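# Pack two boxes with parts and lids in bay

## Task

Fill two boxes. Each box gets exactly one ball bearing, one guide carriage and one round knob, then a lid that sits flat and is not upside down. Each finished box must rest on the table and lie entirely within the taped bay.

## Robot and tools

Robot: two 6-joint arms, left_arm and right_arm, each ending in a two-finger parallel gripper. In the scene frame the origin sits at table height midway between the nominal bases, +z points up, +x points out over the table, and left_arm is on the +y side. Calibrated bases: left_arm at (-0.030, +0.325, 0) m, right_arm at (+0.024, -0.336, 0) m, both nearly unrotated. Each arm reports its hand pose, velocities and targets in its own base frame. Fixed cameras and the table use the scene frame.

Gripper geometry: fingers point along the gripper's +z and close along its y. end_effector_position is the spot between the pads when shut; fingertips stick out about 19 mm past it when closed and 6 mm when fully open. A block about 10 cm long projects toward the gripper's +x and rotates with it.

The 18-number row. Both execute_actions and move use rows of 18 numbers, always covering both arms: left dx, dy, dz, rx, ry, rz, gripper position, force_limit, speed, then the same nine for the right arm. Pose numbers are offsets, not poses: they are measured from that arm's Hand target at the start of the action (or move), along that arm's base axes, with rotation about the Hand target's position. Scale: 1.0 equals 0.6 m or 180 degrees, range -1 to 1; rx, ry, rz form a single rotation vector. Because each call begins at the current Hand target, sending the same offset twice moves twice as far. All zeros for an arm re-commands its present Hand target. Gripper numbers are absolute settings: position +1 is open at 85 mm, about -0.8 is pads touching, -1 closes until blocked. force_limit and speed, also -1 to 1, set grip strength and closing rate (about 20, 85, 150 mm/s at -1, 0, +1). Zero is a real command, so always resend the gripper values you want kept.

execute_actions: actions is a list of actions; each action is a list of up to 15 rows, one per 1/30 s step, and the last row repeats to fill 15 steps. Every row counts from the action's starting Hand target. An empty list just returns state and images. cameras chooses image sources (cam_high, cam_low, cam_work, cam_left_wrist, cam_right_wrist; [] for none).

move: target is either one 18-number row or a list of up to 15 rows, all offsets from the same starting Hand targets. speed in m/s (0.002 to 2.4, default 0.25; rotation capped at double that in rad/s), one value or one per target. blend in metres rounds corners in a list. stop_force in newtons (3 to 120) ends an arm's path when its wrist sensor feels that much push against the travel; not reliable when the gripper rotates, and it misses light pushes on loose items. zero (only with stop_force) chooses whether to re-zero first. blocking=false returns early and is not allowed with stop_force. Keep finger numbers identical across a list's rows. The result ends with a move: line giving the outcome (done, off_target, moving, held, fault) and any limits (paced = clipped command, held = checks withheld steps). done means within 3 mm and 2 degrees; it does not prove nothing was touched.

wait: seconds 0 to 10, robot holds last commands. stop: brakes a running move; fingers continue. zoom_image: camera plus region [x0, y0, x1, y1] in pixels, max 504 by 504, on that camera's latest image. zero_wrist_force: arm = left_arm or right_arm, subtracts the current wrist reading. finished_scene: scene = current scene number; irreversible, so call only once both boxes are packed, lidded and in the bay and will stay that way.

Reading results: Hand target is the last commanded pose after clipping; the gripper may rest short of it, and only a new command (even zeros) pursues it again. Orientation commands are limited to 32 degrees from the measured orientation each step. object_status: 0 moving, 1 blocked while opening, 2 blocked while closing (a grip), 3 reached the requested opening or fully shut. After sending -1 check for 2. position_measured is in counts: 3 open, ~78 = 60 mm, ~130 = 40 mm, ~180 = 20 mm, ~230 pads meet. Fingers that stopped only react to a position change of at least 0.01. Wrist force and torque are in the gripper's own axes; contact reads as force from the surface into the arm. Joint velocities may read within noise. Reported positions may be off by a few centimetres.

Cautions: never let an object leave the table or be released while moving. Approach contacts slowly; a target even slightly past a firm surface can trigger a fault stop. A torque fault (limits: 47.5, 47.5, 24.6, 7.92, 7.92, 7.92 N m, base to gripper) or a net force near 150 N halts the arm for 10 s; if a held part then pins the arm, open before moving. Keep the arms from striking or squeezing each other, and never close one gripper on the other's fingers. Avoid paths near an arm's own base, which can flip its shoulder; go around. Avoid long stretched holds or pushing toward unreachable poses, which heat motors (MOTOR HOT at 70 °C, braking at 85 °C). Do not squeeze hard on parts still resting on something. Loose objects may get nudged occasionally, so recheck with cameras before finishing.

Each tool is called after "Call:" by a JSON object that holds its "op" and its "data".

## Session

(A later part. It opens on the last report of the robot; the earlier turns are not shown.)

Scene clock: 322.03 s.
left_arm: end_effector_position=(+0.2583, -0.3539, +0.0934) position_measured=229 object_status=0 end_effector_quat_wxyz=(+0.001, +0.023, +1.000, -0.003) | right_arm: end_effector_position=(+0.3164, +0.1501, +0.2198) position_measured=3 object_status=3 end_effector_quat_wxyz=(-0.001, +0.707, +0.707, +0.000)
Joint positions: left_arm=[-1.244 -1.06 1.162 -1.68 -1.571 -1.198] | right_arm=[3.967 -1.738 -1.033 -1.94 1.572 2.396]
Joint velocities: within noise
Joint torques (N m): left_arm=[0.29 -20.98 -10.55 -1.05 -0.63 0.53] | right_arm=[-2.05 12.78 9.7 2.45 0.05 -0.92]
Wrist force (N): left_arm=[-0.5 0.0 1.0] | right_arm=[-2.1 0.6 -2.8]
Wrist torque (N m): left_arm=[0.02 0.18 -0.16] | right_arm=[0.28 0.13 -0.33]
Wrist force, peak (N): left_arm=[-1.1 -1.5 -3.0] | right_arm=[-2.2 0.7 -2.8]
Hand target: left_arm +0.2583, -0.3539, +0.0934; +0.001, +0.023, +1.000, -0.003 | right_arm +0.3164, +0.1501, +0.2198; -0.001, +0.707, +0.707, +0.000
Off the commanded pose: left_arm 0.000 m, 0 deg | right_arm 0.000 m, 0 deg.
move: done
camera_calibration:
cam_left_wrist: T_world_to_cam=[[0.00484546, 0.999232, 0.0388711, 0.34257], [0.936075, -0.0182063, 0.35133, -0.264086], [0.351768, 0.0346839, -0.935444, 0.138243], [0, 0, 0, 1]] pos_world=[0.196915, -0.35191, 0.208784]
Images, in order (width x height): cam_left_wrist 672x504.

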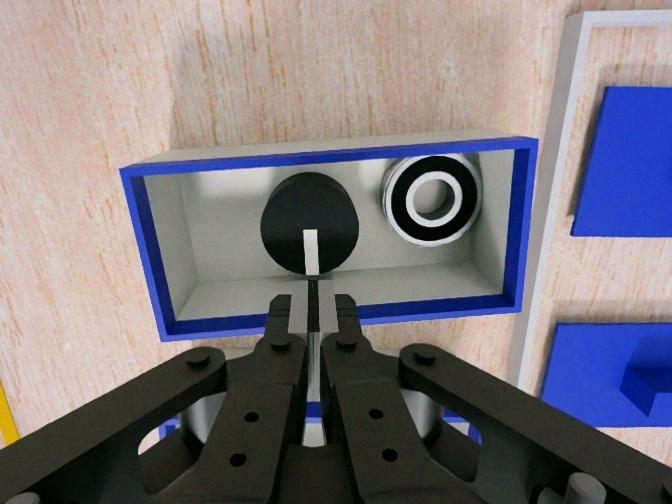

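Call:
{"op": "move", "data": {"target": [[0,0,0,0,0,0,0.31,0,-0.5,0,0,0,0,0,0,1,1,1],[-0.003,-0.001,-0.11,0,0,0,0.31,0,-0.5,0,0,0,0,0,0,1,1,1]], "speed": [0.1,0.06], "cameras": ["cam_left_wrist"]}}

Scene clock: 344.03 s.
left_arm: end_effector_position=(+0.2565, -0.3545, +0.0275) position_measured=90 object_status=3 end_effector_quat_wxyz=(+0.001, +0.023, +1.000, -0.003) | right_arm: end_effector_position=(+0.3164, +0.1501, +0.2198) position_measured=3 object_status=3 end_effector_quat_wxyz=(-0.001, +0.707, +0.707, +0.000)
Joint positions: left_arm=[-1.249 -0.994 1.376 -1.959 -1.571 -1.203] | right_arm=[3.967 -1.738 -1.033 -1.94 1.572 2.396]
Joint velocities: within noise
Joint torques (N m): left_arm=[-0.56 -19.77 -8.36 -2.27 0.6 -0.14] | right_arm=[-2.07 12.89 9.55 2.43 0.05 -0.94]
Wrist force (N): left_arm=[-0.5 0.1 1.4] | right_arm=[-2.2 0.6 -2.7]
Wrist torque (N m): left_arm=[0.04 0.16 -0.16] | right_arm=[0.28 0.15 -0.33]
Wrist force, peak (N): left_arm=[-0.5 0.1 2.3] | right_arm=[-2.3 0.7 -2.9]
Hand target: left_arm +0.2565, -0.3545, +0.0274; +0.001, +0.023, +1.000, -0.003 | right_arm +0.3164, +0.1501, +0.2198; -0.001, +0.707, +0.707, +0.000
Off the commanded pose: left_arm 0.000 m, 0 deg | right_arm 0.000 m, 0 deg.
move: done
camera_calibration:
cam_left_wrist: T_world_to_cam=[[0.00481053, 0.999229, 0.0389647, 0.345736], [0.936075, -0.0182065, 0.351328, -0.239225], [0.351767, 0.0347838, -0.935441, 0.0771925], [0, 0, 0, 1]] pos_world=[0.195115, -0.35251, 0.142784]
Images, in order (width x height): cam_left_wrist 672x504.

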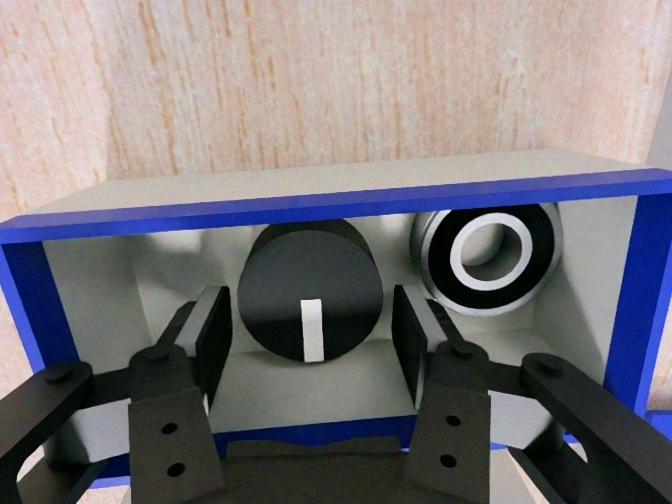

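Call:
{"op": "move", "data": {"target": [[0,0,-0.004,0,0,0,0.31,0,-0.5,0,0,0,0,0,0,1,1,1],[0,0.0,-0.004,0,0,0,0.5,0,-1,0,0,0,0,0,0,1,1,1],[0,0.004,-0.004,0,0,0,0.5,0,-1,0,0,0,0,0,0,1,1,1]], "speed": [0.03,0.03,0.03], "cameras": ["cam_left_wrist"]}}

Scene clock: 349.47 s.
left_arm: end_effector_position=(+0.2565, -0.3521, +0.0251) position_measured=66 object_status=3 end_effector_quat_wxyz=(+0.001, +0.023, +1.000, -0.003) | right_arm: end_effector_position=(+0.3164, +0.1501, +0.2198) position_measured=3 object_status=3 end_effector_quat_wxyz=(-0.001, +0.707, +0.707, +0.000)
Joint positions: left_arm=[-1.247 -0.998 1.396 -1.974 -1.571 -1.201] | right_arm=[3.967 -1.738 -1.033 -1.94 1.572 2.396]
Joint velocities: within noise
Joint torques (N m): left_arm=[0.16 -18.39 -9.97 -2.23 0.29 0.42] | right_arm=[-1.89 12.87 9.57 2.42 0.06 -0.93]
Wrist force (N): left_arm=[-0.6 -0.5 1.3] | right_arm=[-2.1 0.6 -2.7]
Wrist torque (N m): left_arm=[0.03 0.16 -0.16] | right_arm=[0.28 0.12 -0.33]
Wrist force, peak (N): left_arm=[-0.8 -0.5 1.4] | right_arm=[-2.3 0.7 -2.8]
Hand target: left_arm +0.2565, -0.3521, +0.0250; +0.001, +0.023, +1.000, -0.003 | right_arm +0.3164, +0.1501, +0.2198; -0.001, +0.707, +0.707, +0.000
Off the commanded pose: left_arm 0.000 m, 0 deg | right_arm 0.000 m, 0 deg.
move: done
camera_calibration:
cam_left_wrist: T_world_to_cam=[[0.00484546, 0.999232, 0.0388711, 0.343439], [0.936075, -0.0182063, 0.35133, -0.238338], [0.351768, 0.0346839, -0.935444, 0.0748293], [0, 0, 0, 1]] pos_world=[0.195115, -0.35011, 0.140384]
Images, in order (width x height): cam_left_wrist 672x504.

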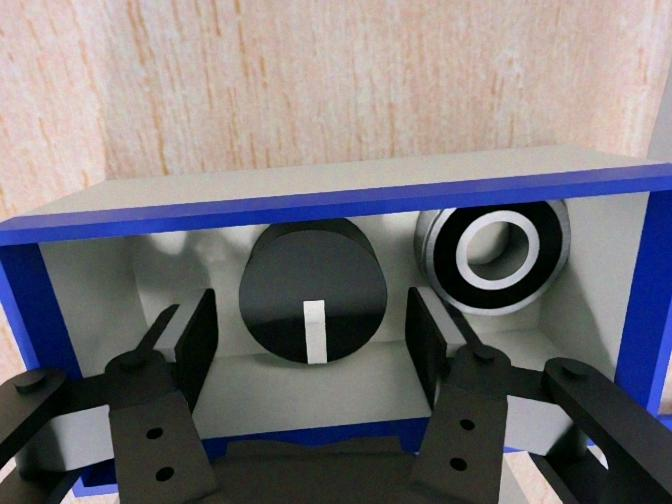

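Call:
{"op": "move", "data": {"target": [[0,0,0.11,0,0,0,0.5,0,-1,0,0,0,0,0,0,1,1,1],[0.008,0.05,0.08,0,0,0.008,0.5,0,0,0,0,0,0,0,0,1,1,1],[0.008,0.05,0.08,0,0,0.008,-0.8,0,0,0,0,0,0,0,0,1,1,1]], "speed": 0.15, "cameras": ["cam_left_wrist"]}}

Scene clock: 385.97 s.
left_arm: end_effector_position=(+0.2613, -0.3221, +0.0730) position_measured=229 object_status=0 end_effector_quat_wxyz=(+0.001, +0.010, +1.000, -0.003) | right_arm: end_effector_position=(+0.3164, +0.1501, +0.2198) position_measured=3 object_status=3 end_effector_quat_wxyz=(-0.001, +0.707, +0.707, +0.000)
Joint positions: left_arm=[-1.211 -1.148 1.394 -1.823 -1.571 -1.19] | right_arm=[3.967 -1.738 -1.033 -1.94 1.572 2.396]
Joint velocities: within noise
Joint torques (N m): left_arm=[1.23 -19.98 -9.48 -2.69 0.97 0.39] | right_arm=[-1.97 12.69 9.5 2.38 -0.01 -0.91]
Wrist force (N): left_arm=[-0.4 0.1 1.4] | right_arm=[-2.1 0.6 -2.6]
Wrist torque (N m): left_arm=[0.04 0.14 -0.16] | right_arm=[0.28 0.13 -0.33]
Wrist force, peak (N): left_arm=[-0.5 0.0 3.5] | right_arm=[-2.3 0.6 -2.9]
Hand target: left_arm +0.2613, -0.3221, +0.0730; +0.001, +0.010, +1.000, -0.003 | right_arm +0.3164, +0.1501, +0.2198; -0.001, +0.707, +0.707, +0.000
Off the commanded pose: left_arm 0.000 m, 0 deg | right_arm 0.000 m, 0 deg.
move: done
camera_calibration:
cam_left_wrist: T_world_to_cam=[[-0.0203254, 0.999037, 0.0388787, 0.318046], [0.936258, 0.00537805, 0.351271, -0.251645], [0.350724, 0.0435402, -0.935466, 0.120104], [0, 0, 0, 1]] pos_world=[0.199946, -0.321616, 0.188384]
Images, in order (width x height): cam_left_wrist 672x504.

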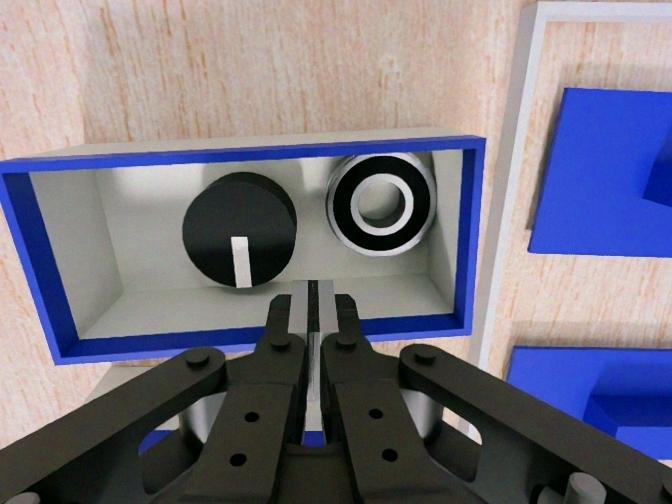

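Call:
{"op": "move", "data": {"target": [0.002,0,-0.0717,0,0,0,-0.8,0,0,0,0,0,0,0,0,1,1,1], "speed": 0.06, "stop_force": 5, "cameras": ["cam_left_wrist"]}}

Scene clock: 391.67 s.
left_arm: end_effector_position=(+0.2622, -0.3221, +0.0381) position_measured=229 object_status=3 end_effector_quat_wxyz=(+0.001, +0.010, +1.000, -0.003) | right_arm: end_effector_position=(+0.3164, +0.1501, +0.2198) position_measured=3 object_status=3 end_effector_quat_wxyz=(-0.001, +0.707, +0.707, +0.000)
Joint positions: left_arm=[-1.208 -1.1 1.494 -1.971 -1.571 -1.188] | right_arm=[3.967 -1.738 -1.033 -1.94 1.572 2.396]
Joint velocities: within noise
Joint torques (N m): left_arm=[-2.63 -16.5 -6.9 -1.06 -0.13 -0.63] | right_arm=[-1.85 12.43 9.46 2.36 -0.03 -0.89]
Wrist force (N): left_arm=[-1.3 -0.3 -1.6] | right_arm=[-2.0 0.7 -2.7]
Wrist torque (N m): left_arm=[0.10 0.17 -0.16] | right_arm=[0.29 0.12 -0.33]
Wrist force, peak (N): left_arm=[0.7 5.4 -30.2] | right_arm=[-2.2 0.7 -2.8]
Hand target: left_arm +0.2622, -0.3221, +0.0381; +0.001, +0.010, +1.000, -0.003 (not the last commanded pose) | right_arm +0.3164, +0.1501, +0.2198; -0.001, +0.707, +0.707, +0.000
Off the commanded pose: left_arm 0.008 m, 0 deg | right_arm 0.000 m, 0 deg.
move: contact (left_arm)
camera_calibration:
cam_left_wrist: T_world_to_cam=[[-0.0202977, 0.999029, 0.0391042, 0.319382], [0.936293, 0.00527709, 0.35118, -0.240218], [0.350633, 0.0437411, -0.935491, 0.0871327], [0, 0, 0, 1]] pos_world=[0.200846, -0.321616, 0.153383]
Images, in order (width x height): cam_left_wrist 672x504.

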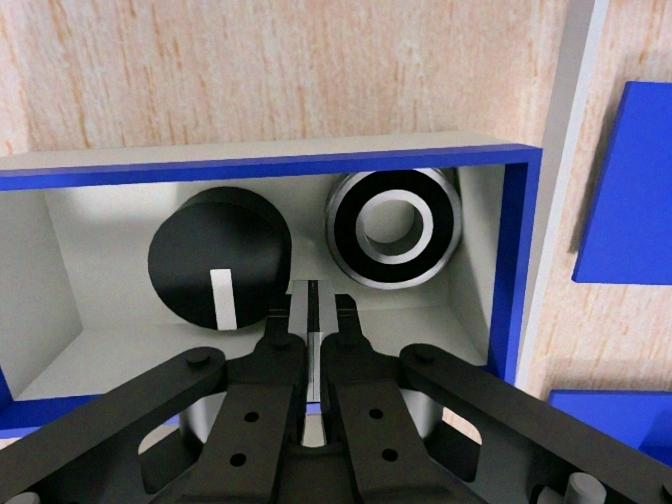

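Call:
{"op": "move", "data": {"target": [[0,0,0.015,0,0,0,-0.8,0,0,0,0,0,0,0,0,1,1,1],[0.001,0.008,0.015,0,0,0,-0.8,0,0,0,0,0,0,0,0,1,1,1]], "speed": 0.06, "cameras": []}}

Call:
{"op": "move", "data": {"target": [0,0,-0.030,0,0,0,-0.8,0,0,0,0,0,0,0,0,1,1,1], "speed": 0.03, "stop_force": 5, "cameras": ["cam_left_wrist"]}}

Scene clock: 402.17 s.
left_arm: end_effector_position=(+0.2629, -0.3173, +0.0472) position_measured=229 object_status=3 end_effector_quat_wxyz=(+0.001, +0.010, +1.000, -0.003) | right_arm: end_effector_position=(+0.3164, +0.1501, +0.2198) position_measured=3 object_status=3 end_effector_quat_wxyz=(-0.001, +0.707, +0.707, +0.000)
Joint positions: left_arm=[-1.202 -1.127 1.49 -1.94 -1.571 -1.182] | right_arm=[3.967 -1.738 -1.033 -1.94 1.572 2.396]
Joint velocities: within noise
Joint torques (N m): left_arm=[-2.05 -15.71 -10.66 -0.83 -0.32 -0.65] | right_arm=[-1.72 12.67 9.33 2.33 -0.02 -0.94]
Wrist force (N): left_arm=[-0.5 0.1 1.3] | right_arm=[-2.1 0.5 -2.7]
Wrist torque (N m): left_arm=[0.05 0.16 -0.15] | right_arm=[0.26 0.13 -0.33]
Wrist force, peak (N): left_arm=[-1.4 -0.4 -2.0] | right_arm=[-2.2 0.7 -2.7]
Hand target: left_arm +0.2628, -0.3173, +0.0471; +0.001, +0.010, +1.000, -0.003 | right_arm +0.3164, +0.1501, +0.2198; -0.001, +0.707, +0.707, +0.000
Off the commanded pose: left_arm 0.000 m, 0 deg | right_arm 0.000 m, 0 deg.
move: done
No camera images: "cameras" was empty.

Scene clock: 403.50 s.
left_arm: end_effector_position=(+0.2628, -0.3173, +0.0367) position_measured=229 object_status=3 end_effector_quat_wxyz=(+0.001, +0.010, +1.000, -0.003) | right_arm: end_effector_position=(+0.3164, +0.1501, +0.2198) position_measured=3 object_status=3 end_effector_quat_wxyz=(-0.001, +0.707, +0.707, +0.000)
Joint positions: left_arm=[-1.203 -1.111 1.518 -1.984 -1.571 -1.182] | right_arm=[3.967 -1.738 -1.033 -1.94 1.572 2.396]
Joint velocities: within noise
Joint torques (N m): left_arm=[-0.23 -19.11 -8.04 -2.76 -0.95 -0.29] | right_arm=[-1.81 12.3 9.34 2.37 -0.03 -0.91]
Wrist force (N): left_arm=[-0.5 0.2 1.3] | right_arm=[-2.1 0.7 -2.8]
Wrist torque (N m): left_arm=[0.05 0.16 -0.15] | right_arm=[0.30 0.13 -0.33]
Wrist force, peak (N): left_arm=[1.1 5.1 -27.6] | right_arm=[-2.1 0.7 -2.8]
Hand target: left_arm +0.2628, -0.3173, +0.0367; +0.001, +0.010, +1.000, -0.003 (not the last commanded pose) | right_arm +0.3164, +0.1501, +0.2198; -0.001, +0.707, +0.707, +0.000
Off the commanded pose: left_arm 0.008 m, 0 deg | right_arm 0.000 m, 0 deg.
move: contact (left_arm)
camera_calibration:
cam_left_wrist: T_world_to_cam=[[-0.0202389, 0.999025, 0.0392326, 0.314622], [0.936295, 0.00517707, 0.351177, -0.240345], [0.350631, 0.0438407, -0.935487, 0.0854338], [0, 0, 0, 1]] pos_world=[0.201446, -0.316816, 0.151982]
Images, in order (width x height): cam_left_wrist 672x504.

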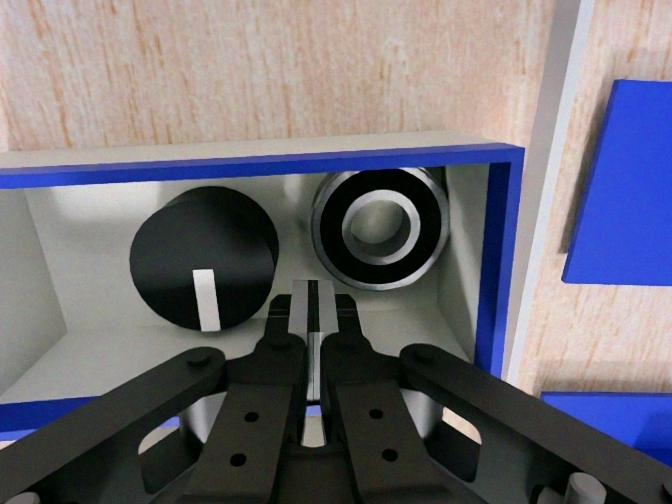

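Call:
{"op": "move", "data": {"target": [[0,0,0.015,0,0,0,-0.8,0,0,0,0,0,0,0,0,1,1,1],[-0.0095,-0.006,0.015,0,0,0.003,-0.8,0,0,0,0,0,0,0,0,1,1,1]], "speed": 0.06, "cameras": []}}

Call:
{"op": "move", "data": {"target": [0,0,-0.032,0,0,0,-0.8,0,0,0,0,0,0,0,0,1,1,1], "speed": 0.025, "stop_force": 5, "cameras": ["cam_left_wrist"]}}

Scene clock: 420.13 s.
left_arm: end_effector_position=(+0.2571, -0.3209, +0.0457) position_measured=229 object_status=3 end_effector_quat_wxyz=(+0.001, +0.006, +1.000, -0.003) | right_arm: end_effector_position=(+0.3164, +0.1501, +0.2198) position_measured=3 object_status=3 end_effector_quat_wxyz=(-0.001, +0.707, +0.707, +0.000)
Joint positions: left_arm=[-1.219 -1.129 1.499 -1.948 -1.571 -1.208] | right_arm=[3.967 -1.738 -1.033 -1.94 1.572 2.396]
Joint velocities: within noise
Joint torques (N m): left_arm=[-0.38 -16.23 -10.42 -0.98 0.58 -0.22] | right_arm=[-2.11 12.11 9.26 2.31 -0.07 -0.93]
Wrist force (N): left_arm=[-0.5 0.2 1.3] | right_arm=[-2.2 0.6 -2.7]
Wrist torque (N m): left_arm=[0.06 0.17 -0.16] | right_arm=[0.28 0.13 -0.33]
Wrist force, peak (N): left_arm=[-0.5 0.1 2.0] | right_arm=[-2.2 0.7 -2.7]
Hand target: left_arm +0.2571, -0.3209, +0.0457; +0.001, +0.005, +1.000, -0.003 | right_arm +0.3164, +0.1501, +0.2198; -0.001, +0.707, +0.707, +0.000
Off the commanded pose: left_arm 0.000 m, 0 deg | right_arm 0.000 m, 0 deg.
move: done
No camera images: "cameras" was empty.

Scene clock: 421.30 s.
left_arm: end_effector_position=(+0.2571, -0.3209, +0.0384) position_measured=229 object_status=3 end_effector_quat_wxyz=(+0.001, +0.005, +1.000, -0.003) | right_arm: end_effector_position=(+0.3164, +0.1501, +0.2198) position_measured=3 object_status=3 end_effector_quat_wxyz=(-0.001, +0.707, +0.707, +0.000)
Joint positions: left_arm=[-1.219 -1.117 1.519 -1.979 -1.571 -1.209] | right_arm=[3.967 -1.738 -1.033 -1.94 1.572 2.396]
Joint velocities: within noise
Joint torques (N m): left_arm=[-0.58 -14.21 -6.85 -2.5 0.57 -0.48] | right_arm=[-1.94 12.34 9.21 2.35 -0.05 -0.88]
Wrist force (N): left_arm=[-0.4 0.5 -3.2] | right_arm=[-2.1 0.6 -2.7]
Wrist torque (N m): left_arm=[0.08 0.18 -0.15] | right_arm=[0.28 0.13 -0.33]
Wrist force, peak (N): left_arm=[-0.1 3.0 -12.0] | right_arm=[-2.2 0.5 -2.8]
Hand target: left_arm +0.2571, -0.3209, +0.0384; +0.001, +0.005, +1.000, -0.003 (not the last commanded pose) | right_arm +0.3164, +0.1501, +0.2198; -0.001, +0.707, +0.707, +0.000
Off the commanded pose: left_arm 0.012 m, 0 deg | right_arm 0.000 m, 0 deg.
move: contact (left_arm)
camera_calibration:
cam_left_wrist: T_world_to_cam=[[-0.0296854, 0.998793, 0.0391324, 0.320353], [0.936188, 0.0140641, 0.351219, -0.232727], [0.350244, 0.0470614, -0.935475, 0.0903081], [0, 0, 0, 1]] pos_world=[0.195756, -0.320943, 0.153683]
Images, in order (width x height): cam_left_wrist 672x504.

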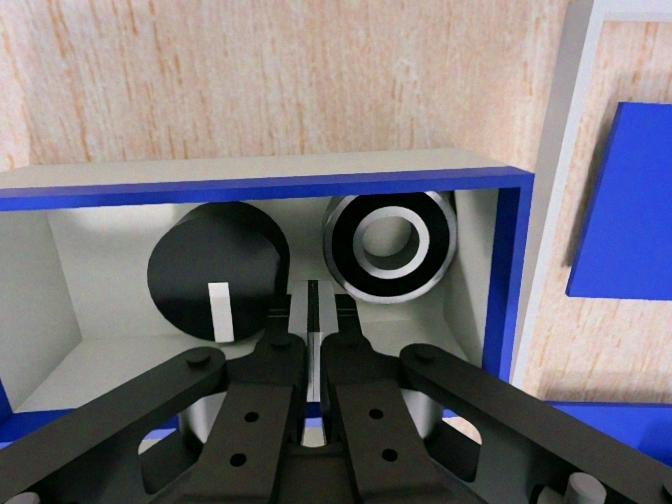

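Call:
{"op": "move", "data": {"target": [[0,0,0.012,0,0,0,-0.8,0,0,0,0,0,0,0,0,1,1,1],[0.014,0.0028,0.012,0,0,0,-0.8,0,0,0,0,0,0,0,0,1,1,1]], "speed": 0.06, "cameras": ["cam_left_wrist"]}}

Call:
{"op": "move", "data": {"target": [0,0,-0.032,0,0,0,-0.8,0,0,0,0,0,0,0,0,1,1,1], "speed": 0.025, "stop_force": 5, "cameras": ["cam_left_wrist"]}}

Scene clock: 436.30 s.
left_arm: end_effector_position=(+0.2655, -0.3191, +0.0455) position_measured=229 object_status=3 end_effector_quat_wxyz=(+0.001, +0.005, +1.000, -0.003) | right_arm: end_effector_position=(+0.3164, +0.1501, +0.2198) position_measured=3 object_status=3 end_effector_quat_wxyz=(-0.001, +0.707, +0.707, +0.000)
Joint positions: left_arm=[-1.198 -1.112 1.475 -1.939 -1.571 -1.187] | right_arm=[3.967 -1.738 -1.033 -1.94 1.572 2.396]
Joint velocities: within noise
Joint torques (N m): left_arm=[-2.1 -19.8 -8.22 -2.89 -0.73 -0.68] | right_arm=[-1.86 12.37 9.2 2.29 -0.11 -0.92]
Wrist force (N): left_arm=[-0.4 0.2 1.3] | right_arm=[-2.1 0.8 -2.7]
Wrist torque (N m): left_arm=[0.06 0.15 -0.16] | right_arm=[0.30 0.12 -0.33]
Wrist force, peak (N): left_arm=[-0.4 0.6 -3.6] | right_arm=[-2.2 0.6 -2.8]
Hand target: left_arm +0.2655, -0.3192, +0.0456; +0.001, +0.005, +1.000, -0.003 | right_arm +0.3164, +0.1501, +0.2198; -0.001, +0.707, +0.707, +0.000
Off the commanded pose: left_arm 0.000 m, 0 deg | right_arm 0.000 m, 0 deg.
move: done
camera_calibration:
cam_left_wrist: T_world_to_cam=[[-0.0297274, 0.998775, 0.0395458, 0.318563], [0.936222, 0.0139627, 0.351132, -0.243133], [0.35015, 0.0474619, -0.93549, 0.0940763], [0, 0, 0, 1]] pos_world=[0.204156, -0.319243, 0.160782]
Images, in order (width x height): cam_left_wrist 672x504.

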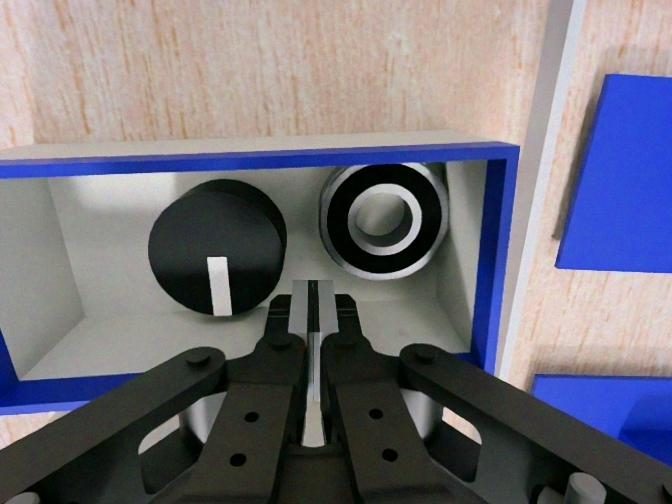

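Scene clock: 437.63 s.
left_arm: end_effector_position=(+0.2655, -0.3192, +0.0366) position_measured=229 object_status=3 end_effector_quat_wxyz=(+0.001, +0.005, +1.000, -0.003) | right_arm: end_effector_position=(+0.3164, +0.1501, +0.2198) position_measured=3 object_status=3 end_effector_quat_wxyz=(-0.001, +0.707, +0.707, +0.000)
Joint positions: left_arm=[-1.198 -1.098 1.499 -1.977 -1.571 -1.187] | right_arm=[3.967 -1.738 -1.033 -1.94 1.572 2.396]
Joint velocities: within noise
Joint torques (N m): left_arm=[-1.55 -18.08 -7.3 -2.72 -0.85 0.2] | right_arm=[-2.01 12.27 9.21 2.29 -0.07 -0.92]
Wrist force (N): left_arm=[-0.2 0.8 -1.2] | right_arm=[-2.1 0.6 -2.7]
Wrist torque (N m): left_arm=[0.04 0.12 -0.16] | right_arm=[0.28 0.12 -0.32]
Wrist force, peak (N): left_arm=[-0.2 4.4 -24.6] | right_arm=[-2.2 0.7 -2.7]
Hand target: left_arm +0.2655, -0.3192, +0.0366; +0.001, +0.005, +1.000, -0.003 (not the last commanded pose) | right_arm +0.3164, +0.1501, +0.2198; -0.001, +0.707, +0.707, +0.000
Off the commanded pose: left_arm 0.010 m, 0 deg | right_arm 0.000 m, 0 deg.
move: contact (left_arm)
camera_calibration:
cam_left_wrist: T_world_to_cam=[[-0.0297167, 0.998788, 0.0392305, 0.318964], [0.93622, 0.0140634, 0.351132, -0.239976], [0.350155, 0.0471628, -0.935504, 0.0856563], [0, 0, 0, 1]] pos_world=[0.204156, -0.319243, 0.151882]
Images, in order (width x height): cam_left_wrist 672x504.

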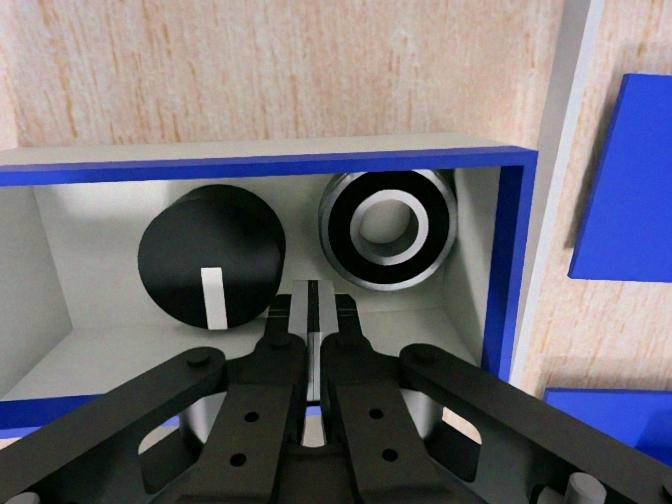

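Call:
{"op": "move", "data": {"target": [[0,0,0.05,0,0,0,-0.8,0,0,0,0,0,0,0,0,1,1,1],[-0.014,-0.0575,0.05,0,0,0,-0.8,0,0,0,0,0,0,0,0,1,1,1],[-0.014,-0.0575,0.05,0,0,0,0.25,0,0,0,0,0,0,0,0,1,1,1]], "speed": 0.12, "cameras": []}}

Call:
{"op": "move", "data": {"target": [0,0,-0.0685,0,0,0,0.25,0,0,0,0,0,0,0,0,1,1,1], "speed": 0.04, "stop_force": 5, "cameras": ["cam_left_wrist"]}}

Scene clock: 454.83 s.
left_arm: end_effector_position=(+0.2571, -0.3537, +0.0666) position_measured=98 object_status=0 end_effector_quat_wxyz=(+0.001, +0.005, +1.000, -0.003) | right_arm: end_effector_position=(+0.3164, +0.1501, +0.2198) position_measured=3 object_status=3 end_effector_quat_wxyz=(-0.001, +0.707, +0.707, +0.000)
Joint positions: left_arm=[-1.247 -1.044 1.266 -1.798 -1.571 -1.236] | right_arm=[3.967 -1.738 -1.033 -1.94 1.572 2.396]
Joint velocities: within noise
Joint torques (N m): left_arm=[-2.07 -17.03 -10.4 -0.96 -0.62 -0.59] | right_arm=[-2.15 12.31 9.24 2.25 -0.13 -0.89]
Wrist force (N): left_arm=[-0.6 0.0 1.1] | right_arm=[-2.2 0.8 -2.7]
Wrist torque (N m): left_arm=[0.02 0.18 -0.16] | right_arm=[0.30 0.14 -0.33]
Wrist force, peak (N): left_arm=[-0.3 0.3 3.2] | right_arm=[-2.2 0.8 -2.8]
Hand target: left_arm +0.2571, -0.3537, +0.0666; +0.001, +0.005, +1.000, -0.003 | right_arm +0.3164, +0.1501, +0.2198; -0.001, +0.707, +0.707, +0.000
Off the commanded pose: left_arm 0.000 m, 0 deg | right_arm 0.000 m, 0 deg.
move: done
No camera images: "cameras" was empty.

Scene clock: 456.67 s.
left_arm: end_effector_position=(+0.2571, -0.3537, +0.0255) position_measured=98 object_status=3 end_effector_quat_wxyz=(+0.001, +0.005, +1.000, -0.003) | right_arm: end_effector_position=(+0.3164, +0.1501, +0.2198) position_measured=3 object_status=3 end_effector_quat_wxyz=(-0.001, +0.707, +0.707, +0.000)
Joint positions: left_arm=[-1.247 -0.992 1.383 -1.967 -1.571 -1.236] | right_arm=[3.967 -1.738 -1.033 -1.94 1.572 2.396]
Joint velocities: within noise
Joint torques (N m): left_arm=[-0.91 -21.35 -9.13 -2.79 0.51 0.06] | right_arm=[-1.97 12.15 9 2.27 -0.1 -0.91]
Wrist force (N): left_arm=[-0.5 0.1 1.3] | right_arm=[-2.1 0.7 -2.6]
Wrist torque (N m): left_arm=[0.04 0.17 -0.16] | right_arm=[0.29 0.12 -0.33]
Wrist force, peak (N): left_arm=[-0.4 -0.1 2.0] | right_arm=[-2.2 0.6 -2.9]
Hand target: left_arm +0.2571, -0.3537, +0.0255; +0.001, +0.005, +1.000, -0.003 | right_arm +0.3164, +0.1501, +0.2198; -0.001, +0.707, +0.707, +0.000
Off the commanded pose: left_arm 0.000 m, 0 deg | right_arm 0.000 m, 0 deg.
move: done
camera_calibration:
cam_left_wrist: T_world_to_cam=[[-0.0297154, 0.998788, 0.0392266, 0.353609], [0.936233, 0.0140651, 0.351099, -0.227726], [0.350122, 0.0471583, -0.935516, 0.0798469], [0, 0, 0, 1]] pos_world=[0.195756, -0.353743, 0.140782]
Images, in order (width x height): cam_left_wrist 672x504.

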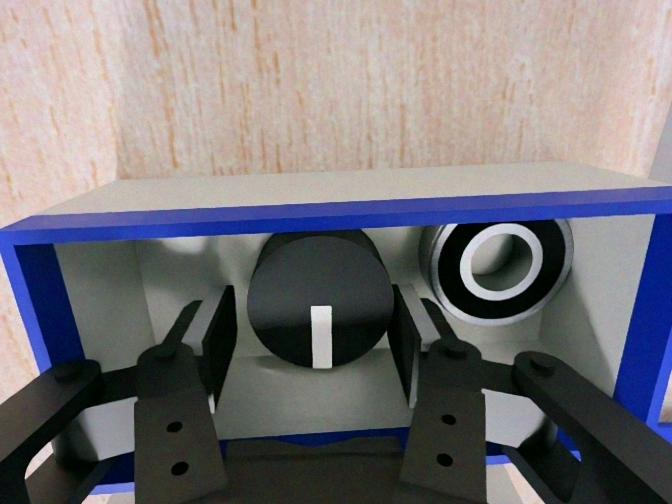

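Call:
{"op": "move", "data": {"target": [0,-0.0165,0.0,0,0,0,0.25,0,0,0,0,0,0,0,0,1,1,1], "speed": 0.025, "stop_force": 6, "cameras": ["cam_left_wrist"]}}

Scene clock: 461.40 s.
left_arm: end_effector_position=(+0.2571, -0.3636, +0.0255) position_measured=98 object_status=3 end_effector_quat_wxyz=(+0.001, +0.005, +1.000, -0.003) | right_arm: end_effector_position=(+0.3164, +0.1501, +0.2198) position_measured=3 object_status=3 end_effector_quat_wxyz=(-0.001, +0.707, +0.707, +0.000)
Joint positions: left_arm=[-1.254 -0.959 1.327 -1.945 -1.571 -1.243] | right_arm=[3.967 -1.738 -1.033 -1.94 1.572 2.396]
Joint velocities: within noise
Joint torques (N m): left_arm=[0.77 -20.61 -9.22 -2.71 0.07 0.58] | right_arm=[-1.91 12.13 9.03 2.26 -0.16 -0.89]
Wrist force (N): left_arm=[-0.9 0.8 -1.3] | right_arm=[-2.1 0.6 -2.8]
Wrist torque (N m): left_arm=[0.21 0.15 -0.18] | right_arm=[0.28 0.14 -0.33]
Wrist force, peak (N): left_arm=[-0.8 0.7 -2.3] | right_arm=[-2.2 0.7 -2.8]
Hand target: left_arm +0.2571, -0.3636, +0.0255; +0.001, +0.005, +1.000, -0.003 | right_arm +0.3164, +0.1501, +0.2198; -0.001, +0.707, +0.707, +0.000
Off the commanded pose: left_arm 0.000 m, 0 deg | right_arm 0.000 m, 0 deg.
move: done
camera_calibration:
cam_left_wrist: T_world_to_cam=[[-0.0297214, 0.998788, 0.0392287, 0.363498], [0.93622, 0.0140683, 0.351132, -0.227588], [0.350155, 0.0471629, -0.935504, 0.0803076], [0, 0, 0, 1]] pos_world=[0.195756, -0.363643, 0.140782]
Images, in order (width x height): cam_left_wrist 672x504.

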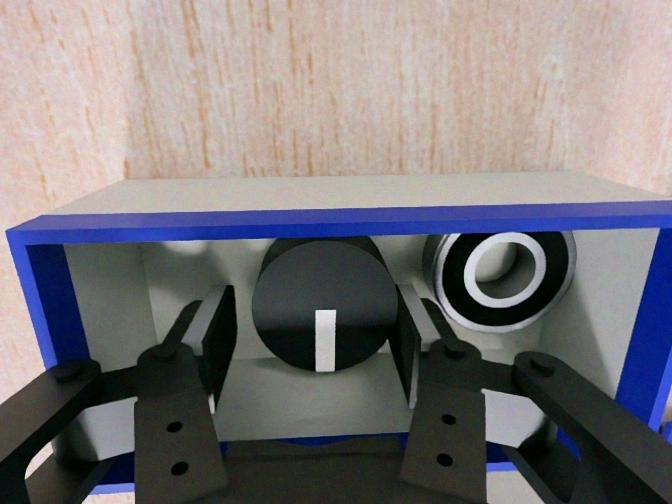

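Call:
{"op": "zoom_image", "data": {"camera": "cam_left_wrist", "region": [370, 180, 672, 430]}}

Call:
{"op": "zoom_image", "data": {"camera": "cam_left_wrist", "region": [0, 180, 300, 430]}}

Scaled by 1.669.

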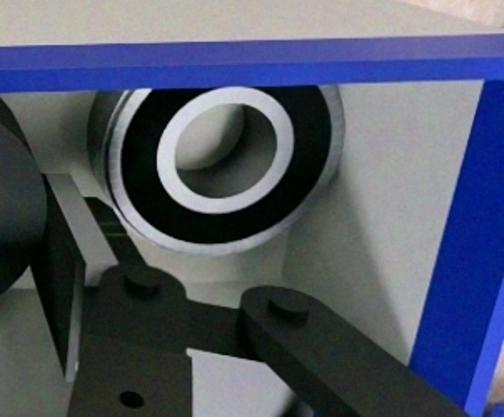

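Scaled by 1.680.

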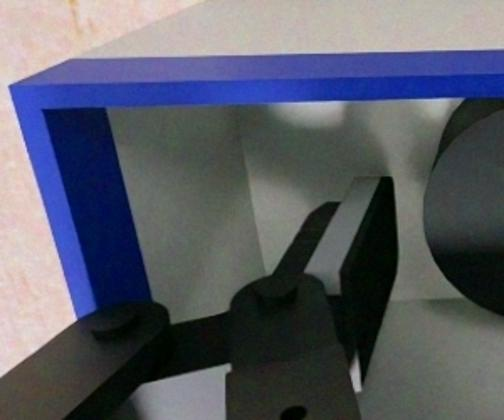

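Call:
{"op": "move", "data": {"target": [0,0.0045,0.0125,-0.1,0,0,0.25,0,0,0,0,0,0,0,0,1,1,1], "speed": 0.06, "cameras": ["cam_left_wrist"]}}

Scene clock: 493.13 s.
left_arm: end_effector_position=(+0.2571, -0.3609, +0.0330) position_measured=98 object_status=3 end_effector_quat_wxyz=(+0.002, +0.005, +0.987, -0.159) | right_arm: end_effector_position=(+0.3164, +0.1501, +0.2198) position_measured=3 object_status=3 end_effector_quat_wxyz=(-0.001, +0.707, +0.707, +0.000)
Joint positions: left_arm=[-1.184 -1.123 1.759 -2.505 -1.688 -1.191] | right_arm=[3.967 -1.738 -1.033 -1.94 1.572 2.396]
Joint velocities: within noise
Joint torques (N m): left_arm=[-2.25 -14.7 -8.4 -2.64 0.89 -0.68] | right_arm=[-1.94 12.06 8.97 2.21 -0.15 -0.85]
Wrist force (N): left_arm=[-0.2 0.9 1.5] | right_arm=[-2.1 0.7 -2.7]
Wrist torque (N m): left_arm=[0.10 0.11 -0.19] | right_arm=[0.30 0.13 -0.32]
Wrist force, peak (N): left_arm=[-0.2 1.3 1.6] | right_arm=[-2.3 0.6 -2.8]
Hand target: left_arm +0.2571, -0.3609, +0.0330; +0.002, +0.005, +0.987, -0.159 | right_arm +0.3164, +0.1501, +0.2198; -0.001, +0.707, +0.707, +0.000
Off the commanded pose: left_arm 0.000 m, 0 deg | right_arm 0.000 m, 0 deg.
move: done
camera_calibration:
cam_left_wrist: T_world_to_cam=[[-0.0297173, 0.962033, -0.271311, 0.357546], [0.93623, 0.121867, 0.329579, -0.190681], [0.35013, -0.244215, -0.904305, -0.0188765], [0, 0, 0, 1]] pos_world=[0.195756, -0.325343, 0.14278]
Images, in order (width x height): cam_left_wrist 672x504.

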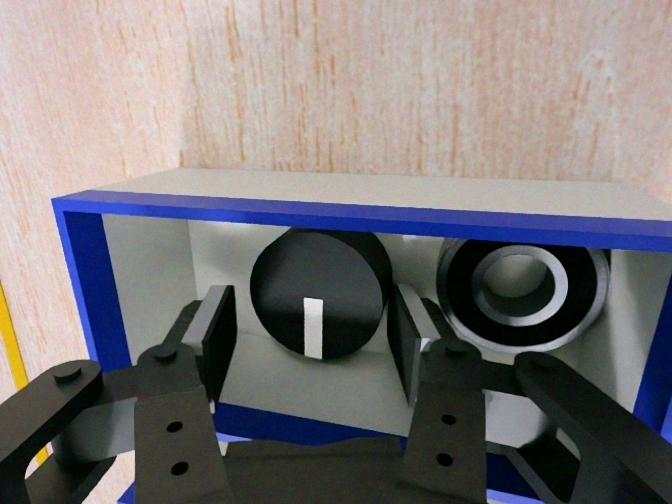

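Works. Now push left.

Call:
{"op": "move", "data": {"target": [0,-0.04,0,0,0,0,0.25,0,0,0,0,0,0,0,0,1,1,1], "speed": 0.03, "stop_force": 4, "cameras": ["cam_left_wrist"]}}

Scene clock: 496.90 s.
left_arm: end_effector_position=(+0.2571, -0.3849, +0.0330) position_measured=98 object_status=3 end_effector_quat_wxyz=(+0.002, +0.005, +0.987, -0.159) | right_arm: end_effector_position=(+0.3164, +0.1501, +0.2198) position_measured=3 object_status=3 end_effector_quat_wxyz=(-0.001, +0.707, +0.707, +0.000)
Joint positions: left_arm=[-1.208 -1.058 1.652 -2.466 -1.681 -1.214] | right_arm=[3.967 -1.738 -1.033 -1.94 1.572 2.396]
Joint velocities: within noise
Joint torques (N m): left_arm=[1.3 -20.28 -9.64 -3.25 -0.57 0.57] | right_arm=[-1.82 12.26 8.98 2.23 -0.14 -0.82]
Wrist force (N): left_arm=[0.0 0.7 1.4] | right_arm=[-2.1 0.6 -2.7]
Wrist torque (N m): left_arm=[0.07 0.08 -0.20] | right_arm=[0.28 0.13 -0.33]
Wrist force, peak (N): left_arm=[-0.1 1.7 1.2] | right_arm=[-2.2 0.7 -2.8]
Hand target: left_arm +0.2571, -0.3849, +0.0330; +0.002, +0.005, +0.987, -0.159 | right_arm +0.3164, +0.1501, +0.2198; -0.001, +0.707, +0.707, +0.000
Off the commanded pose: left_arm 0.000 m, 0 deg | right_arm 0.000 m, 0 deg.
move: done
camera_calibration:
cam_left_wrist: T_world_to_cam=[[-0.0297173, 0.962033, -0.271311, 0.380608], [0.93623, 0.121867, 0.329579, -0.187724], [0.35013, -0.244215, -0.904305, -0.0248281], [0, 0, 0, 1]] pos_world=[0.195756, -0.349343, 0.14268]
Images, in order (width x height): cam_left_wrist 672x504.

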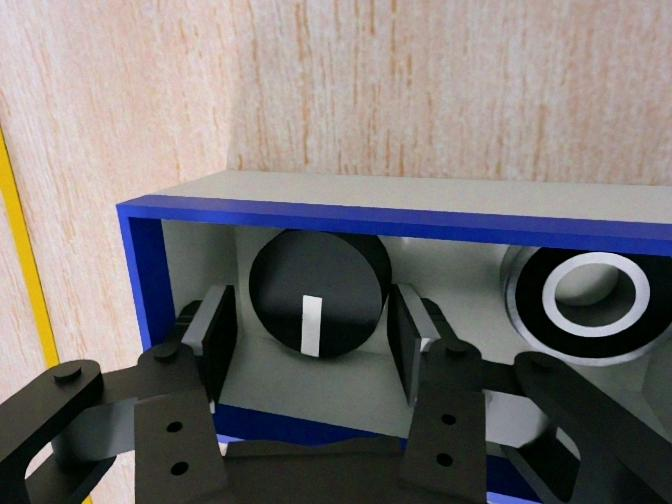

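Call:
{"op": "move", "data": {"target": [0,-0.015,0,0,0,0,0.25,0,0,0,0,0,0,0,0,1,1,1], "speed": 0.03, "stop_force": 4, "cameras": []}}

Call:
{"op": "move", "data": {"target": [[0,0.008,0.15,0,0,0,0.25,0,0,0,0,0,0,0,0,1,1,1],[0.05,0.2,0.16,0.1,0,0.003,0.575,0,0,0,0,0,0,0,0,1,1,1],[0.285,0.63,0.13,0.1,0,0.003,0.575,0,0,0,0,0,0,0,0,1,1,1]], "speed": [0.12,0.35,0.35], "blend": [0,0.08,0], "cameras": ["cam_left_wrist","cam_work"]}}

Call:
{"op": "zoom_image", "data": {"camera": "cam_work", "region": [280, 130, 500, 300]}}

Scene clock: 504.13 s.
left_arm: end_effector_position=(+0.2571, -0.3939, +0.0330) position_measured=98 object_status=3 end_effector_quat_wxyz=(+0.002, +0.005, +0.987, -0.159) | right_arm: end_effector_position=(+0.3164, +0.1501, +0.2198) position_measured=3 object_status=3 end_effector_quat_wxyz=(-0.001, +0.707, +0.707, +0.000)
Joint positions: left_arm=[-1.216 -1.032 1.61 -2.45 -1.678 -1.222] | right_arm=[3.967 -1.738 -1.033 -1.94 1.572 2.396]
Joint velocities: within noise
Joint torques (N m): left_arm=[1.49 -20.6 -8.3 -3.29 -0.53 0.55] | right_arm=[-2 12.04 8.82 2.2 -0.15 -0.86]
Wrist force (N): left_arm=[-0.1 0.7 1.5] | right_arm=[-2.2 0.6 -2.7]
Wrist torque (N m): left_arm=[0.07 0.09 -0.19] | right_arm=[0.27 0.14 -0.33]
Wrist force, peak (N): left_arm=[0.2 1.4 1.3] | right_arm=[-2.2 0.7 -2.8]
Hand target: left_arm +0.2571, -0.3939, +0.0330; +0.002, +0.005, +0.987, -0.159 | right_arm +0.3164, +0.1501, +0.2198; -0.001, +0.707, +0.707, +0.000
Off the commanded pose: left_arm 0.000 m, 0 deg | right_arm 0.000 m, 0 deg.
move: done
No camera images: "cameras" was empty.

Scene clock: 507.90 s.
left_arm: end_effector_position=(+0.4281, -0.0159, +0.1110) position_measured=56 object_status=3 end_effector_quat_wxyz=(+0.002, +0.001, +1.000, -0.003) | right_arm: end_effector_position=(+0.3164, +0.1501, +0.2198) position_measured=3 object_status=3 end_effector_quat_wxyz=(-0.001, +0.707, +0.707, +0.000)
Joint positions: left_arm=[-0.346 -1.109 1.154 -1.622 -1.575 -0.344] | right_arm=[3.967 -1.738 -1.033 -1.94 1.572 2.396]
Joint velocities: within noise
Joint torques (N m): left_arm=[1.02 -16.17 -11.22 -2.12 1.08 0.64] | right_arm=[-2 12.29 8.76 2.21 -0.15 -0.85]
Wrist force (N): left_arm=[-0.6 0.1 1.3] | right_arm=[-2.3 0.7 -2.7]
Wrist torque (N m): left_arm=[0.04 0.18 -0.16] | right_arm=[0.29 0.15 -0.33]
Wrist force, peak (N): left_arm=[-2.0 3.1 1.6] | right_arm=[-2.2 0.7 -2.8]
Hand target: left_arm +0.4281, -0.0159, +0.1110; +0.002, +0.001, +1.000, -0.003 | right_arm +0.3164, +0.1501, +0.2198; -0.001, +0.707, +0.707, +0.000
Off the commanded pose: left_arm 0.000 m, 0 deg | right_arm 0.000 m, 0 deg.
move: done; blend cut to 0 m at target 2
camera_calibration:
cam_left_wrist: T_world_to_cam=[[-0.0390021, 0.998476, 0.0390489, 0.02201], [0.935504, 0.0227533, 0.352584, -0.422298], [0.351158, 0.0502819, -0.934965, 0.0835949], [0, 0, 0, 1]] pos_world=[0.366565, -0.0165711, 0.226194]
Images, in order (width x height): cam_work 672x504, cam_left_wrist 672x504.

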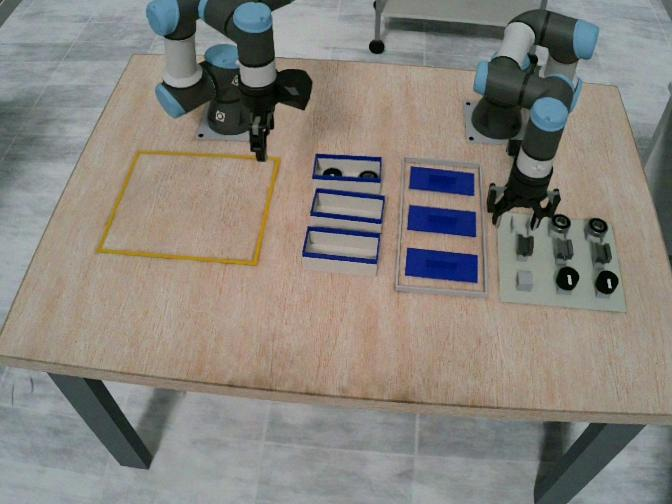

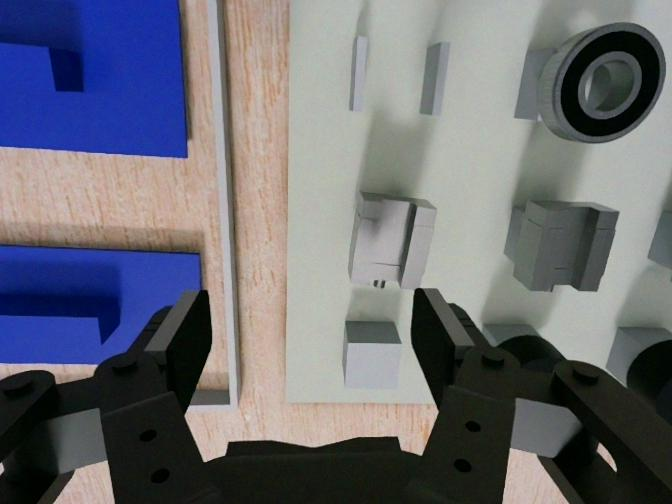

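Scaled by 2.291.

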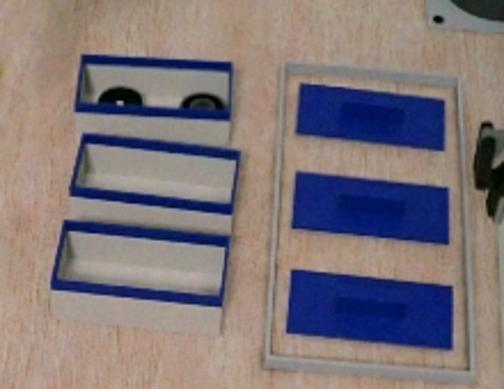

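Call:
{"op": "move", "data": {"target": [[0.0015,0.0575,-0.03,0,0,0.0,0.575,0,0,0,0,0,0,0,0,1,1,1],[0.0015,0.0575,-0.105,0,0,0.0,0.575,0,0,0,0,0,0,0,0,1,1,1]], "speed": 0.12, "stop_force": 8, "cameras": ["cam_left_wrist","cam_low","cam_work"]}}

Call:
{"op": "zoom_image", "data": {"camera": "cam_low", "region": [360, 190, 450, 260]}}

Call:
{"op": "zoom_image", "data": {"camera": "cam_work", "region": [490, 190, 600, 290]}}

Scene clock: 514.83 s.
left_arm: end_effector_position=(+0.4290, +0.0186, +0.0480) position_measured=56 object_status=3 end_effector_quat_wxyz=(+0.002, +0.001, +1.000, -0.003) | right_arm: end_effector_position=(+0.3164, +0.1501, +0.2198) position_measured=3 object_status=3 end_effector_quat_wxyz=(-0.001, +0.707, +0.707, +0.000)
Joint positions: left_arm=[-0.264 -1.054 1.372 -1.893 -1.575 -0.262] | right_arm=[3.967 -1.738 -1.033 -1.94 1.572 2.396]
Joint velocities: within noise
Joint torques (N m): left_arm=[0.3 -16.73 -8.1 -2.7 0.91 0.62] | right_arm=[-1.88 12.04 8.68 2.14 -0.19 -0.84]
Wrist force (N): left_arm=[-0.7 0.2 1.3] | right_arm=[-2.2 0.7 -2.7]
Wrist torque (N m): left_arm=[0.05 0.18 -0.16] | right_arm=[0.29 0.14 -0.33]
Wrist force, peak (N): left_arm=[-0.5 -0.1 2.8] | right_arm=[-2.3 0.7 -2.7]
Hand target: left_arm +0.4290, +0.0186, +0.0480; +0.002, +0.001, +1.000, -0.003 | right_arm +0.3164, +0.1501, +0.2198; -0.001, +0.707, +0.707, +0.000
Off the commanded pose: left_arm 0.000 m, 0 deg | right_arm 0.000 m, 0 deg.
move: done
camera_calibration:
cam_left_wrist: T_world_to_cam=[[-0.0390323, 0.998471, 0.0391441, -0.00994672], [0.935503, 0.022748, 0.352586, -0.401712], [0.351156, 0.0503816, -0.934961, 0.0226393], [0, 0, 0, 1]] pos_world=[0.367465, 0.0179291, 0.163194]
Images, in order (width x height): cam_low 672x504, cam_work 672x504, cam_left_wrist 672x504.

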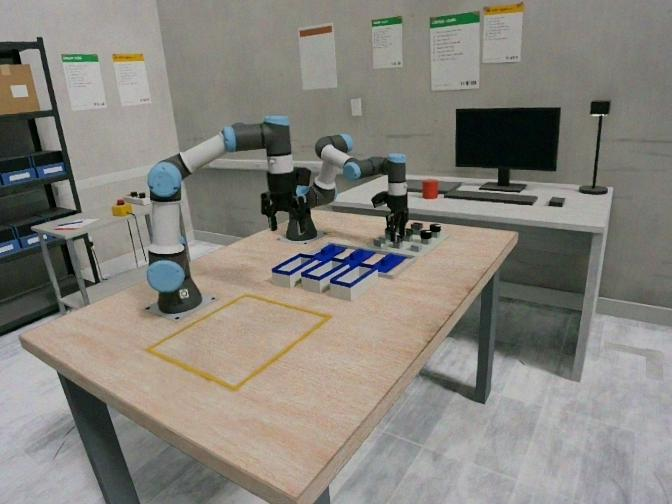

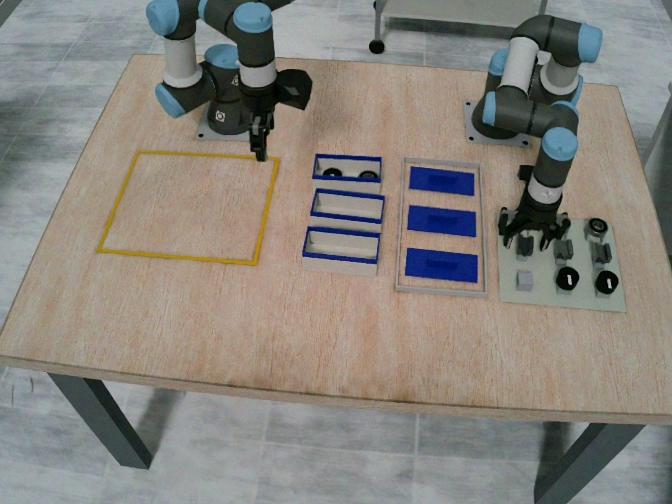

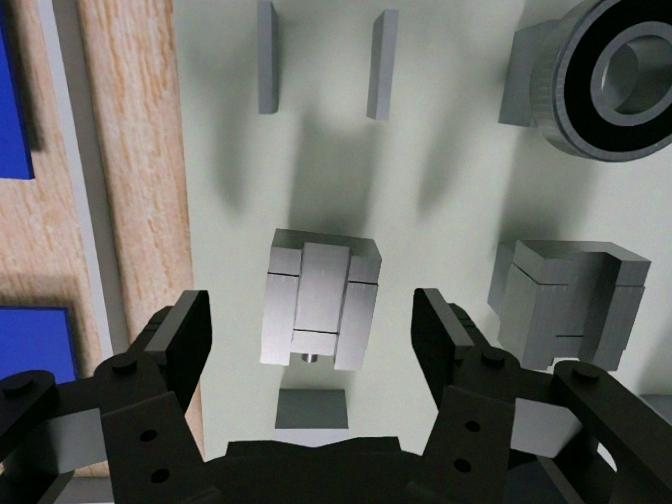

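Scaled by 5.600.

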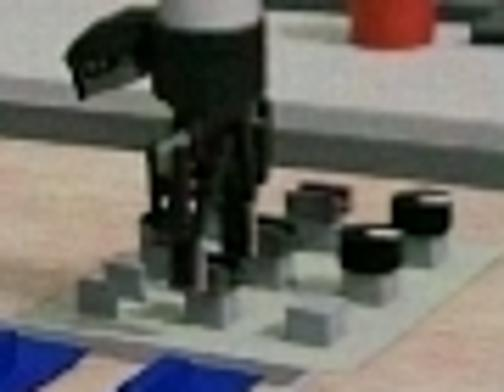

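Scaled by 4.582.

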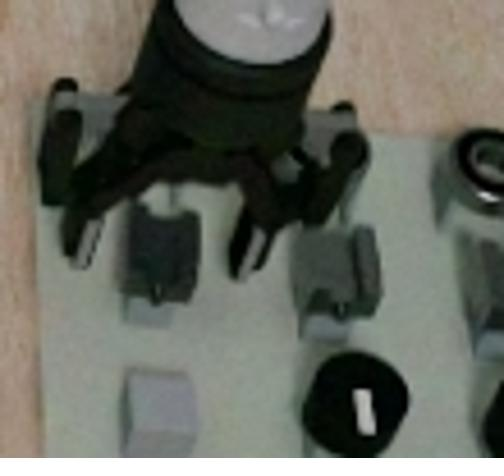

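Call:
{"op": "move", "data": {"target": [[0.0,0.003,-0.002,0,0,0.0,0.575,0,0,0,0,0,0,0,0,1,1,1],[0.0,0.003,-0.002,0,0,0.0,-1,-0.6,-1,0,0,0,0,0,0,1,1,1],[0.0,0.003,0.12,0,0,0.0,-1,-0.6,-1,0,0,0,0,0,0,1,1,1],[-0.2,-0.28,0.12,0,0,0.0,-1,-0.6,-1,0,0,0,0,0,0,1,1,1],[-0.287,-0.625,0.12,0,0,-0.003,-1,-0.6,-1,0,0,0,0,0,0,1,1,1]], "speed": [0.08,0.1,0.12,0.35,0.35], "blend": [0,0,0.04,0.1,0], "cameras": ["cam_left_wrist"]}}

Scene clock: 529.93 s.
left_arm: end_effector_position=(+0.2568, -0.3564, +0.1200) position_measured=145 object_status=2 end_effector_quat_wxyz=(+0.002, +0.006, +1.000, -0.003) end_effector_velocity=(+0.000, -0.001, +0.001) end_effector_angular_velocity=(-0.002, -0.003, -0.001) | right_arm: end_effector_position=(+0.3164, +0.1501, +0.2198) position_measured=3 object_status=3 end_effector_quat_wxyz=(-0.001, +0.707, +0.707, +0.000)
Joint positions: left_arm=[-1.25 -1.06 1.038 -1.555 -1.569 -1.239] | right_arm=[3.967 -1.738 -1.033 -1.94 1.572 2.396]
Joint velocities: left_arm=[-0.001 0.002 -0.005 0 0.002 0] | right_arm=[within noise]
Joint torques (N m): left_arm=[-2.27 -17.17 -11.04 -1.5 -0.25 -0.6] | right_arm=[-2.14 12.1 8.5 2.13 -0.19 -0.83]
Wrist force (N): left_arm=[-0.5 0.0 2.3] | right_arm=[-2.2 0.7 -2.7]
Wrist torque (N m): left_arm=[0.03 0.16 -0.16] | right_arm=[0.29 0.14 -0.33]
Wrist force, peak (N): left_arm=[1.3 -0.2 -5.5] | right_arm=[-2.3 0.7 -2.8]
Hand target: left_arm +0.2568, -0.3564, +0.1200; +0.002, +0.006, +1.000, -0.003 | right_arm +0.3164, +0.1501, +0.2198; -0.001, +0.707, +0.707, +0.000
Off the commanded pose: left_arm 0.000 m, 0 deg | right_arm 0.000 m, 0 deg.
move: done; blend cut to 0.0366 m at target 3
camera_calibration:
cam_left_wrist: T_world_to_cam=[[-0.0296702, 0.998802, 0.0389048, 0.352659], [0.935698, 0.0140644, 0.352521, -0.260726], [0.351552, 0.0468625, -0.934995, 0.168025], [0, 0, 0, 1]] pos_world=[0.195355, -0.356444, 0.235294]
Images, in order (width x height): cam_left_wrist 672x504.

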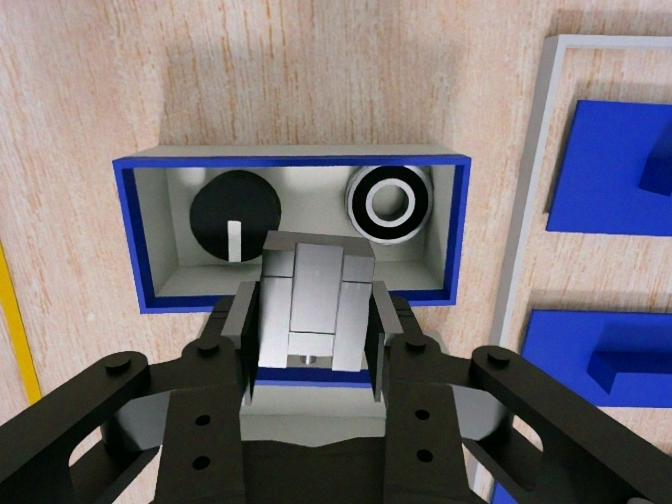

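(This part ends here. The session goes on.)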